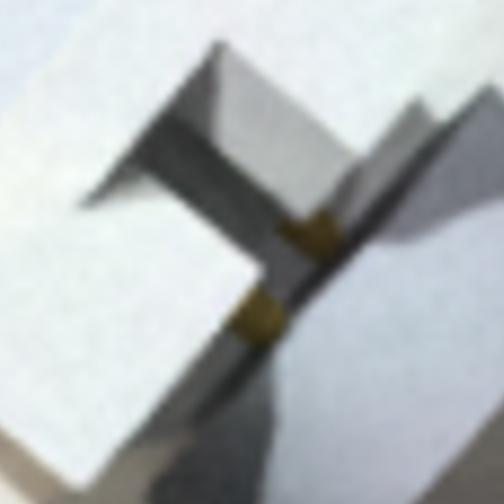

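Call:
move(
  target=[0,0,0,0,0,0,-1,0,-1,-1,-1,0,-1,-1,-1,0,-1,-1,0.7,-0.678,0.1,0.1,0.7,-0.5,-0.0067,0.055,0.080,0.122,0,0,0.479,0,0.737,-0.406,0.479,0,0.737,-0.406,0.69,0,0.518,-0.406,-0.7,-0.678,-0.2,-0.15,0.4,0.0],
  speed=0.15,
)

Call:
move(
  target=[-0.0065,0,0,0,0,0,-1,0,-1,-1,-1,0,-1,-1,-1,0,-1,-1,0.7,-0.678,0.1,0.1,0.7,-0.5,-0.2727,0.157,-0.035,-0.0093,-0.2056,0,-1,0,-1,-1,-1,0,-1,-1,-1,0,-1,-1,0.7,-0.678,0.1,0.1,0.7,-0.5],
  speed=0.15,
)

Scene clock: 6261.87 s.
left_arm: end_effector_position=(+0.3608, -0.0858, +0.1467) hand_goal=(-1.000, +0.000, -1.000, -1.000, -1.000, +0.000, -1.000, -1.000, -1.000, +0.000, -1.000, -1.000, +0.700, -0.678, +0.100, +0.100) hand_measured=(-0.994, +0.000, -1.000, -1.000, -0.994, +0.000, -1.000, -1.000, -0.994, +0.000, -1.000, -1.000, +0.698, -0.680, +0.100, +0.102) hand_current_ma=(+7, +0, +0, +0, +6, +0, +0, +0, +7, +0, +0, +0, -1, -2, +0, +1) hand_state=(goal, goal, goal, goal, goal, goal, goal, goal, goal, goal, goal, goal, goal, goal, goal, goal) hand_current_limit=0.70 hand_speed=-0.50 end_effector_quat_wxyz=(-0.135, +0.694, -0.694, +0.134) | right_arm: end_effector_position=(+0.5360, +0.2830, +0.1700) hand_goal=(+0.478, +0.000, +0.736, -0.406, +0.478, +0.000, +0.736, -0.406, +0.690, +0.000, +0.518, -0.406, -0.700, -0.678, -0.200, -0.150) hand_measured=(+0.464, -0.002, +0.734, -0.408, +0.464, -0.002, +0.734, -0.408, +0.674, -0.004, +0.516, -0.408, -0.700, -0.678, -0.194, -0.146) hand_current_ma=(-6, +0, +0, +0, -6, +0, +0, +0, -8, +0, +0, +0, +0, +0, +3, +1) hand_state=(goal, goal, goal, goal, goal, goal, goal, goal, goal, goal, goal, goal, goal, goal, goal, goal) hand_current_limit=0.40 hand_speed=0.00 end_effector_quat_wxyz=(+0.088, +0.685, -0.717, -0.094)
Joint positions: left_arm=[3.345 -1.381 -2.372 -0.583 1.496 3.33] | right_arm=[0.173 -0.974 1.282 -1.626 -1.513 3.354]
Joint torques (N m): left_arm=[-5.23 19.54 26 0.88 1.62 0.72] | right_arm=[-7.47 -54.1 -13.73 -2.98 2.75 -1.31]
Wrist force (N, zeroed by zero_wrist_force): left_arm=[-0.1 0.3 0.0] | right_arm=[-0.1 0.3 -0.1]
Wrist torque (N m, zeroed by zero_wrist_force): left_arm=[0.04 0.01 0.12] | right_arm=[0.14 0.06 0.15]
Wrist force, peak (N, zeroed by zero_wrist_force): left_arm=[-0.1 0.3 -0.2] | right_arm=[0.3 1.2 -0.5]
Hand target: left_arm +0.3608, -0.0858, +0.1467; -0.135, +0.694, -0.694, +0.134 | right_arm +0.5360, +0.2830, +0.1700; +0.088, +0.685, -0.717, -0.094
Off the commanded pose: left_arm 0.000 m, 0 deg | right_arm 0.000 m, 0 deg.
move: done

Scene clock: 6264.70 s.
left_arm: end_effector_position=(+0.3569, -0.0858, +0.1467) hand_goal=(-1.000, +0.000, -1.000, -1.000, -1.000, +0.000, -1.000, -1.000, -1.000, +0.000, -1.000, -1.000, +0.700, -0.678, +0.100, +0.100) hand_measured=(-0.994, +0.000, -1.000, -1.000, -0.994, +0.000, -1.000, -1.000, -0.994, +0.000, -1.000, -1.000, +0.698, -0.680, +0.100, +0.102) hand_current_ma=(+7, +0, +0, +0, +6, +0, +0, +0, +7, +0, +0, +0, -1, -2, +0, +1) hand_state=(goal, goal, goal, goal, goal, goal, goal, goal, goal, goal, goal, goal, goal, goal, goal, goal) hand_current_limit=0.70 hand_speed=-0.50 end_effector_quat_wxyz=(-0.135, +0.694, -0.694, +0.134) | right_arm: end_effector_position=(+0.3724, +0.3772, +0.1490) hand_goal=(-1.000, +0.000, -1.000, -1.000, -1.000, +0.000, -1.000, -1.000, -1.000, +0.000, -1.000, -1.000, +0.700, -0.678, +0.100, +0.100) hand_measured=(-0.984, +0.002, -0.994, -0.996, -0.982, +0.002, -0.994, -0.996, -0.982, +0.004, -0.992, -0.996, +0.698, -0.678, +0.102, +0.098) hand_current_ma=(+9, +0, +2, +1, +9, +0, +2, +1, +10, +0, +2, +0, +0, +0, +0, +0) hand_state=(goal, goal, goal, goal, goal, goal, goal, goal, goal, goal, goal, goal, goal, goal, goal, goal) hand_current_limit=0.70 hand_speed=-0.50 end_effector_quat_wxyz=(-0.134, +0.678, -0.709, +0.138)
Joint positions: left_arm=[3.347 -1.37 -2.38 -0.586 1.495 3.333] | right_arm=[0.507 -1.402 2 -2.504 -1.768 3.66]
Joint torques (N m): left_arm=[10.57 20.02 13.3 0.69 -2.45 2.52] | right_arm=[5.87 -34.49 -11.66 -4.04 -2.7 1.18]
Wrist force (N, zeroed by zero_wrist_force): left_arm=[0.0 0.2 -0.1] | right_arm=[0.1 0.3 0.0]
Wrist torque (N m, zeroed by zero_wrist_force): left_arm=[0.04 0.00 0.00] | right_arm=[0.15 0.00 -0.04]
Wrist force, peak (N, zeroed by zero_wrist_force): left_arm=[-0.2 0.3 -0.1] | right_arm=[18.4 11.5 -57.8]
Hand target: left_arm +0.3569, -0.0858, +0.1467; -0.135, +0.694, -0.694, +0.134 | right_arm +0.3724, +0.3772, +0.1490; -0.134, +0.678, -0.709, +0.138
Off the commanded pose: left_arm 0.000 m, 0 deg | right_arm 0.000 m, 0 deg.
move: done

Call:
execute_actions(
  actions=[],
  cameras=["cam_right_wrist","cam_high"],
)

Call:
zoom_image(
  camera="cam_right_wrist",
  region=[140, 60, 300, 200],
)

Scene clock: 6271.93 s.
left_arm: end_effector_position=(+0.3569, -0.0858, +0.1467) hand_goal=(-1.000, +0.000, -1.000, -1.000, -1.000, +0.000, -1.000, -1.000, -1.000, +0.000, -1.000, -1.000, +0.700, -0.678, +0.100, +0.100) hand_measured=(-0.994, +0.000, -1.000, -1.000, -0.994, +0.000, -1.000, -1.000, -0.994, +0.000, -1.000, -1.000, +0.698, -0.680, +0.100, +0.102) hand_current_ma=(+7, +0, +0, +0, +6, +0, +0, +0, +7, +0, +0, +0, -1, -2, +0, +1) hand_state=(goal, goal, goal, goal, goal, goal, goal, goal, goal, goal, goal, goal, goal, goal, goal, goal) hand_current_limit=0.70 hand_speed=-0.50 end_effector_quat_wxyz=(-0.135, +0.694, -0.694, +0.134) | right_arm: end_effector_position=(+0.3724, +0.3772, +0.1490) hand_goal=(-1.000, +0.000, -1.000, -1.000, -1.000, +0.000, -1.000, -1.000, -1.000, +0.000, -1.000, -1.000, +0.700, -0.678, +0.100, +0.100) hand_measured=(-0.984, +0.002, -0.994, -0.996, -0.982, +0.002, -0.994, -0.996, -0.982, +0.004, -0.992, -0.996, +0.698, -0.678, +0.102, +0.098) hand_current_ma=(+9, +0, +2, +1, +9, +0, +2, +1, +10, +0, +2, +0, +0, +0, +0, +0) hand_state=(goal, goal, goal, goal, goal, goal, goal, goal, goal, goal, goal, goal, goal, goal, goal, goal) hand_current_limit=0.70 hand_speed=-0.50 end_effector_quat_wxyz=(-0.134, +0.678, -0.709, +0.138)
Joint positions: left_arm=[3.347 -1.37 -2.38 -0.586 1.495 3.333] | right_arm=[0.507 -1.402 2 -2.504 -1.769 3.661]
Joint velocities: within noise
Joint torques (N m): left_arm=[10.98 19.69 13.53 0.8 -2.49 2.42] | right_arm=[6.27 -35.11 -11.92 -4.07 -2.67 1.25]
Wrist force (N, zeroed by zero_wrist_force): left_arm=[-0.3 0.2 -0.1] | right_arm=[0.0 0.6 -0.1]
Wrist torque (N m, zeroed by zero_wrist_force): left_arm=[0.03 0.04 -0.03] | right_arm=[0.21 0.00 -0.04]
Wrist force, peak (N, zeroed by zero_wrist_force): left_arm=[-0.2 0.0 -0.3] | right_arm=[0.0 0.7 0.1]
Hand target: left_arm +0.3569, -0.0858, +0.1467; -0.135, +0.694, -0.694, +0.134 | right_arm +0.3724, +0.3772, +0.1490; -0.134, +0.678, -0.709, +0.138
Off the commanded pose: left_arm 0.000 m, 0 deg | right_arm 0.000 m, 0 deg.
camera_calibration:
cam_right_wrist: T_world_to_cam=[[-0.534604, 0.819877, -0.20494, -0.0473014], [0.267211, 0.394052, 0.879387, -0.426575], [0.801746, 0.415362, -0.429742, -0.260998], [0, 0, 0, 1]] pos_world=[0.297952, 0.315283, 0.253269]
Images, in order (width x height): cam_high 672x504, cam_right_wrist 672x504.

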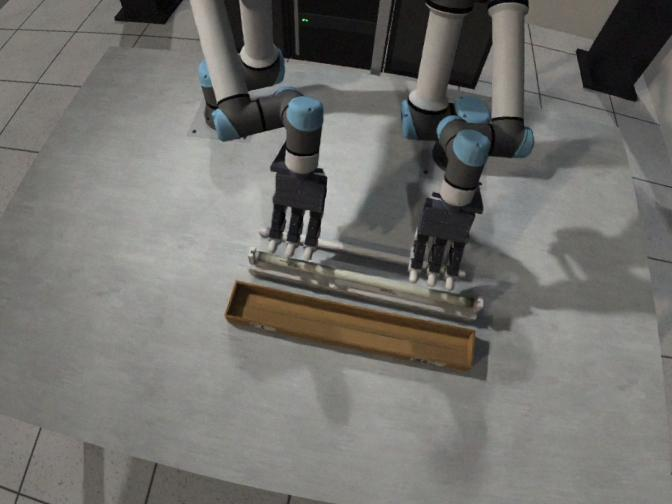

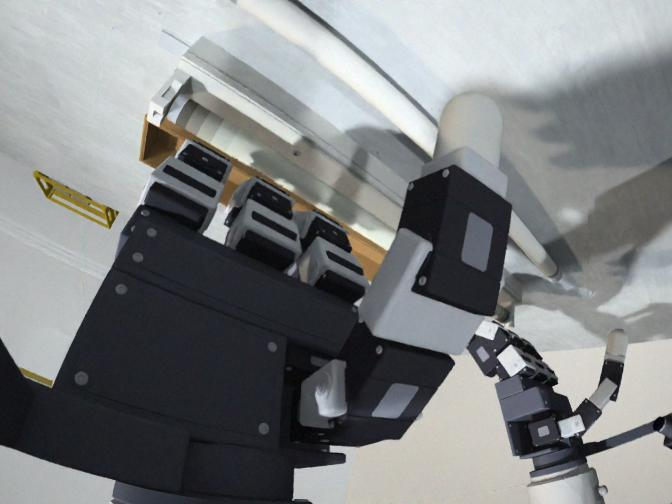

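Scaled by 3.150 from the camera's 672x504 image, which has a finer 960x720 frame.

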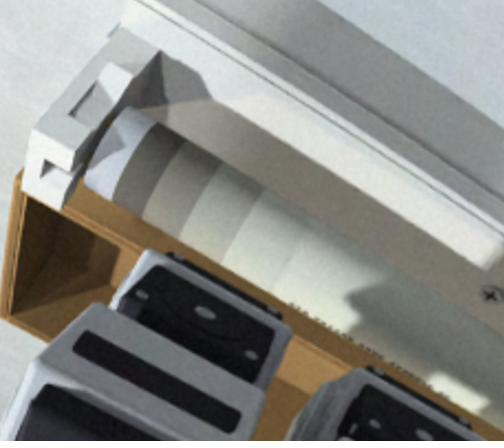

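Call:
move(
  target=[0,0,-0.0720,0,0,0,-1,0,-1,-1,-1,0,-1,-1,-1,0,-1,-1,0.7,-0.678,0.1,0.1,0.7,-0.5,0,0,-0.0725,0,0,0,-1,0,-1,-1,-1,0,-1,-1,-1,0,-1,-1,0.7,-0.678,0.1,0.1,0.7,-0.5],
  speed=0.06,
)

Call:
move(
  target=[0,0,-0.03,0,0,0,-1,0,-1,-1,-1,0,-1,-1,-1,0,-1,-1,0.7,-0.678,0.1,0.1,0.7,-0.5,0,0,-0.033,0,0,0,-1,0,-1,-1,-1,0,-1,-1,-1,0,-1,-1,0.7,-0.678,0.1,0.1,0.7,-0.5],
  speed=0.006,
  stop_force=42,
)

Call:
move(
  target=[0.006,0,0,0,0,0,-1,0,-1,-1,-1,0,-1,-1,-1,0,-1,-1,0.7,-0.678,0.1,0.1,0.7,-0.5,0.006,0,0,0,0,0,-1,0,-1,-1,-1,0,-1,-1,-1,0,-1,-1,0.7,-0.678,0.1,0.1,0.7,-0.5],
  speed=0.015,
)

Call:
move(
  target=[0.006,0,0,0,0,0,-1,0,-1,-1,-1,0,-1,-1,-1,0,-1,-1,0.7,-0.678,0.1,0.1,0.7,-0.5,0.006,0,0,0,0,0,-1,0,-1,-1,-1,0,-1,-1,-1,0,-1,-1,0.7,-0.678,0.1,0.1,0.7,-0.5],
  speed=0.015,
  cameras=["cam_right_wrist"],
)

Call:
zoom_image(
  camera="cam_right_wrist",
  region=[110, 90, 170, 170],
)

Scene clock: 6294.40 s.
left_arm: end_effector_position=(+0.3569, -0.0858, +0.1035) hand_goal=(-1.000, +0.000, -1.000, -1.000, -1.000, +0.000, -1.000, -1.000, -1.000, +0.000, -1.000, -1.000, +0.700, -0.678, +0.100, +0.100) hand_measured=(-0.994, +0.000, -1.000, -1.000, -0.994, +0.000, -1.000, -1.000, -0.994, +0.000, -1.000, -1.000, +0.698, -0.680, +0.100, +0.102) hand_current_ma=(+7, +0, +0, +0, +6, +0, +0, +0, +7, +0, +0, +0, -1, -2, +0, +1) hand_state=(goal, goal, goal, goal, goal, goal, goal, goal, goal, goal, goal, goal, goal, goal, goal, goal) hand_current_limit=0.70 hand_speed=-0.50 end_effector_quat_wxyz=(-0.135, +0.694, -0.694, +0.134) | right_arm: end_effector_position=(+0.3724, +0.3772, +0.1056) hand_goal=(-1.000, +0.000, -1.000, -1.000, -1.000, +0.000, -1.000, -1.000, -1.000, +0.000, -1.000, -1.000, +0.700, -0.678, +0.100, +0.100) hand_measured=(-0.984, +0.002, -0.994, -0.996, -0.984, +0.002, -0.994, -0.996, -0.982, +0.004, -0.994, -0.998, +0.698, -0.678, +0.102, +0.098) hand_current_ma=(+9, +0, +2, +1, +9, +0, +2, +1, +10, +0, +2, +0, +0, +0, +0, +0) hand_state=(goal, goal, goal, goal, goal, goal, goal, goal, goal, goal, goal, goal, goal, goal, goal, goal) hand_current_limit=0.70 hand_speed=-0.50 end_effector_quat_wxyz=(-0.134, +0.678, -0.709, +0.139)
Joint positions: left_arm=[3.347 -1.467 -2.447 -0.423 1.495 3.333] | right_arm=[0.507 -1.333 2.051 -2.625 -1.769 3.661]
Joint torques (N m): left_arm=[-12 4.09 10.24 5.57 1.89 -2.52] | right_arm=[-0.15 -22.69 -10.44 -4.14 -1.12 0.54]
Wrist force (N, zeroed by zero_wrist_force): left_arm=[-0.2 0.2 -0.3] | right_arm=[-0.1 -0.2 0.1]
Wrist torque (N m, zeroed by zero_wrist_force): left_arm=[0.04 0.03 -0.02] | right_arm=[0.07 0.03 -0.08]
Wrist force, peak (N, zeroed by zero_wrist_force): left_arm=[-0.3 0.5 0.2] | right_arm=[-0.2 0.8 0.1]
Hand target: left_arm +0.3569, -0.0858, +0.1035; -0.135, +0.694, -0.694, +0.134 | right_arm +0.3724, +0.3772, +0.1055; -0.134, +0.678, -0.709, +0.138
Off the commanded pose: left_arm 0.000 m, 0 deg | right_arm 0.000 m, 0 deg.
move: done

Scene clock: 6296.60 s.
left_arm: end_effector_position=(+0.3570, -0.0858, +0.0986) hand_goal=(-1.000, +0.000, -1.000, -1.000, -1.000, +0.000, -1.000, -1.000, -1.000, +0.000, -1.000, -1.000, +0.700, -0.678, +0.100, +0.100) hand_measured=(-1.002, +0.000, -1.002, -1.000, -1.002, +0.000, -1.002, -1.000, -1.002, +0.000, -1.002, -1.000, +0.698, -0.680, +0.100, +0.102) hand_current_ma=(-1, +0, -1, +0, -1, +0, -1, +0, -1, +0, -1, +0, -1, -2, +0, +1) hand_state=(goal, goal, goal, goal, goal, goal, goal, goal, goal, goal, goal, goal, goal, goal, goal, goal) hand_current_limit=0.70 hand_speed=-0.50 end_effector_quat_wxyz=(-0.135, +0.694, -0.694, +0.135) | right_arm: end_effector_position=(+0.3725, +0.3773, +0.1003) hand_goal=(-1.000, +0.000, -1.000, -1.000, -1.000, +0.000, -1.000, -1.000, -1.000, +0.000, -1.000, -1.000, +0.700, -0.678, +0.100, +0.100) hand_measured=(-1.002, +0.006, -1.002, -1.000, -1.002, +0.006, -1.002, -1.000, -1.002, +0.006, -1.002, -1.000, +0.698, -0.678, +0.102, +0.098) hand_current_ma=(+0, +1, +0, +0, +0, +1, +0, +0, +0, +1, +0, +0, +0, +0, +0, +0) hand_state=(goal, goal, goal, goal, goal, goal, goal, goal, goal, goal, goal, goal, goal, goal, goal, goal) hand_current_limit=0.70 hand_speed=-0.50 end_effector_quat_wxyz=(-0.134, +0.678, -0.709, +0.139)
Joint positions: left_arm=[3.347 -1.48 -2.454 -0.403 1.495 3.333] | right_arm=[0.507 -1.323 2.057 -2.64 -1.769 3.661]
Joint torques (N m): left_arm=[-8.77 0.62 11.79 -4.58 2.04 -2.3] | right_arm=[-5.11 -12 -17.84 3.01 2.76 -0.78]
Wrist force (N, zeroed by zero_wrist_force): left_arm=[-0.1 9.9 -51.1] | right_arm=[0.8 5.8 -45.5]
Wrist torque (N m, zeroed by zero_wrist_force): left_arm=[7.58 -1.04 -0.21] | right_arm=[6.59 1.35 0.24]
Wrist force, peak (N, zeroed by zero_wrist_force): left_arm=[-0.2 10.4 -54.8] | right_arm=[1.2 6.5 -50.3]
Hand target: left_arm +0.3570, -0.0858, +0.0986; -0.135, +0.694, -0.694, +0.135 (not the last commanded pose) | right_arm +0.3725, +0.3773, +0.1003; -0.134, +0.678, -0.709, +0.139 (not the last commanded pose)
Off the commanded pose: left_arm 0.013 m, 0 deg | right_arm 0.015 m, 0 deg.
move: contact (left_arm, right_arm)

Scene clock: 6297.37 s.
left_arm: end_effector_position=(+0.3605, -0.0858, +0.0986) hand_goal=(-1.000, +0.000, -1.000, -1.000, -1.000, +0.000, -1.000, -1.000, -1.000, +0.000, -1.000, -1.000, +0.700, -0.678, +0.100, +0.100) hand_measured=(-1.002, -0.002, -1.002, -1.000, -1.002, -0.002, -1.002, -1.000, -1.002, -0.002, -1.002, -1.000, +0.698, -0.680, +0.100, +0.102) hand_current_ma=(-1, -1, -1, +0, -1, -1, -1, +0, -1, -1, -1, +0, -1, -2, +0, +1) hand_state=(goal, goal, goal, goal, goal, goal, goal, goal, goal, goal, goal, goal, goal, goal, goal, goal) hand_current_limit=0.70 hand_speed=-0.50 end_effector_quat_wxyz=(-0.135, +0.694, -0.694, +0.135) | right_arm: end_effector_position=(+0.3760, +0.3772, +0.1003) hand_goal=(-1.000, +0.000, -1.000, -1.000, -1.000, +0.000, -1.000, -1.000, -1.000, +0.000, -1.000, -1.000, +0.700, -0.678, +0.100, +0.100) hand_measured=(-1.002, +0.006, -1.002, -1.000, -1.002, +0.006, -1.002, -1.000, -1.002, +0.006, -1.002, -1.000, +0.698, -0.678, +0.102, +0.098) hand_current_ma=(+0, +1, +0, +0, +0, +1, +0, +0, +0, +1, +0, +0, +0, +0, +0, +0) hand_state=(goal, goal, goal, goal, goal, goal, goal, goal, goal, goal, goal, goal, goal, goal, goal, goal) hand_current_limit=0.70 hand_speed=-0.50 end_effector_quat_wxyz=(-0.134, +0.678, -0.709, +0.139)
Joint positions: left_arm=[3.345 -1.489 -2.445 -0.401 1.496 3.331] | right_arm=[0.504 -1.318 2.05 -2.639 -1.767 3.657]
Joint torques (N m): left_arm=[-11.08 -8.55 6.24 -3.56 3.49 -2.65] | right_arm=[-6.96 -0.99 -13.01 5.34 5.35 -1.29]
Wrist force (N, zeroed by zero_wrist_force): left_arm=[0.7 -20.4 -24.7] | right_arm=[1.6 -13.6 -30.8]
Wrist torque (N m, zeroed by zero_wrist_force): left_arm=[4.35 -0.37 0.75] | right_arm=[5.14 1.05 0.08]
Wrist force, peak (N, zeroed by zero_wrist_force): left_arm=[0.2 13.0 -57.6] | right_arm=[1.6 10.3 -54.9]
Hand target: left_arm +0.3606, -0.0858, +0.0986; -0.135, +0.694, -0.694, +0.135 | right_arm +0.3761, +0.3773, +0.1003; -0.134, +0.678, -0.709, +0.139
Off the commanded pose: left_arm 0.000 m, 0 deg | right_arm 0.000 m, 0 deg.
move: done

Scene clock: 6298.13 s.
left_arm: end_effector_position=(+0.3641, -0.0858, +0.0987) hand_goal=(-1.000, +0.000, -1.000, -1.000, -1.000, +0.000, -1.000, -1.000, -1.000, +0.000, -1.000, -1.000, +0.700, -0.678, +0.100, +0.100) hand_measured=(-1.002, -0.002, -1.002, -1.000, -1.002, -0.002, -1.002, -1.000, -1.002, -0.002, -1.002, -1.000, +0.698, -0.680, +0.100, +0.102) hand_current_ma=(-1, -1, -1, +0, -1, -1, -1, +0, -1, -1, -1, +0, -1, -2, +0, +1) hand_state=(goal, goal, goal, goal, goal, goal, goal, goal, goal, goal, goal, goal, goal, goal, goal, goal) hand_current_limit=0.70 hand_speed=-0.50 end_effector_quat_wxyz=(-0.135, +0.694, -0.694, +0.135) | right_arm: end_effector_position=(+0.3796, +0.3773, +0.1004) hand_goal=(-1.000, +0.000, -1.000, -1.000, -1.000, +0.000, -1.000, -1.000, -1.000, +0.000, -1.000, -1.000, +0.700, -0.678, +0.100, +0.100) hand_measured=(-1.002, +0.010, -1.002, -1.000, -1.002, +0.010, -1.002, -1.000, -1.002, +0.012, -1.002, -1.000, +0.698, -0.678, +0.102, +0.098) hand_current_ma=(+0, +3, +0, +0, +0, +3, +0, +0, +0, +3, +0, +0, +0, +0, +0, +0) hand_state=(goal, goal, goal, goal, goal, goal, goal, goal, goal, goal, goal, goal, goal, goal, goal, goal) hand_current_limit=0.70 hand_speed=-0.50 end_effector_quat_wxyz=(-0.134, +0.678, -0.709, +0.139)
Joint positions: left_arm=[3.343 -1.499 -2.437 -0.4 1.497 3.329] | right_arm=[0.5 -1.313 2.043 -2.638 -1.766 3.654]
Joint torques (N m): left_arm=[-10.74 -17.09 9.23 -2.51 2.67 -2.62] | right_arm=[-15.39 5.02 -15.62 4.02 3.48 -1.38]
Wrist force (N, zeroed by zero_wrist_force): left_arm=[0.7 4.0 -53.3] | right_arm=[1.8 5.3 -53.7]
Wrist torque (N m, zeroed by zero_wrist_force): left_arm=[7.78 -1.01 0.23] | right_arm=[7.54 1.75 0.63]
Wrist force, peak (N, zeroed by zero_wrist_force): left_arm=[0.4 10.0 -58.7] | right_arm=[2.3 9.6 -57.0]
Hand target: left_arm +0.3642, -0.0858, +0.0986; -0.135, +0.694, -0.694, +0.135 | right_arm +0.3797, +0.3773, +0.1003; -0.134, +0.678, -0.709, +0.139
Off the commanded pose: left_arm 0.000 m, 0 deg | right_arm 0.000 m, 0 deg.
move: done
camera_calibration:
cam_right_wrist: T_world_to_cam=[[-0.534504, 0.819926, -0.205002, -0.0535203], [0.26678, 0.393837, 0.879614, -0.385492], [0.801956, 0.415467, -0.429247, -0.287817], [0, 0, 0, 1]] pos_world=[0.305052, 0.315282, 0.204567]
Images, in order (width x height): cam_right_wrist 672x504.

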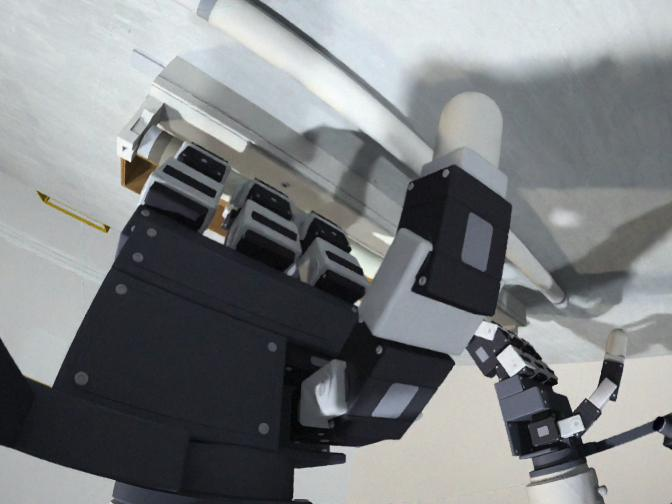

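Scaled by 6.300 from the camera's 672x504 image, which has a finer 960x720 frame.

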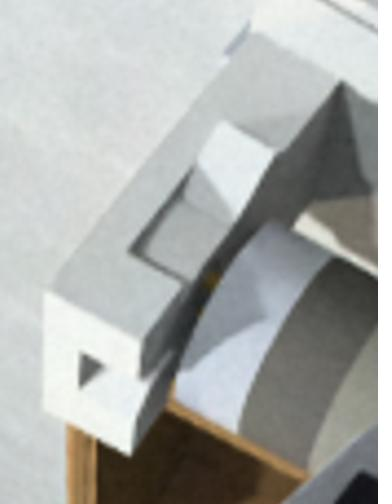

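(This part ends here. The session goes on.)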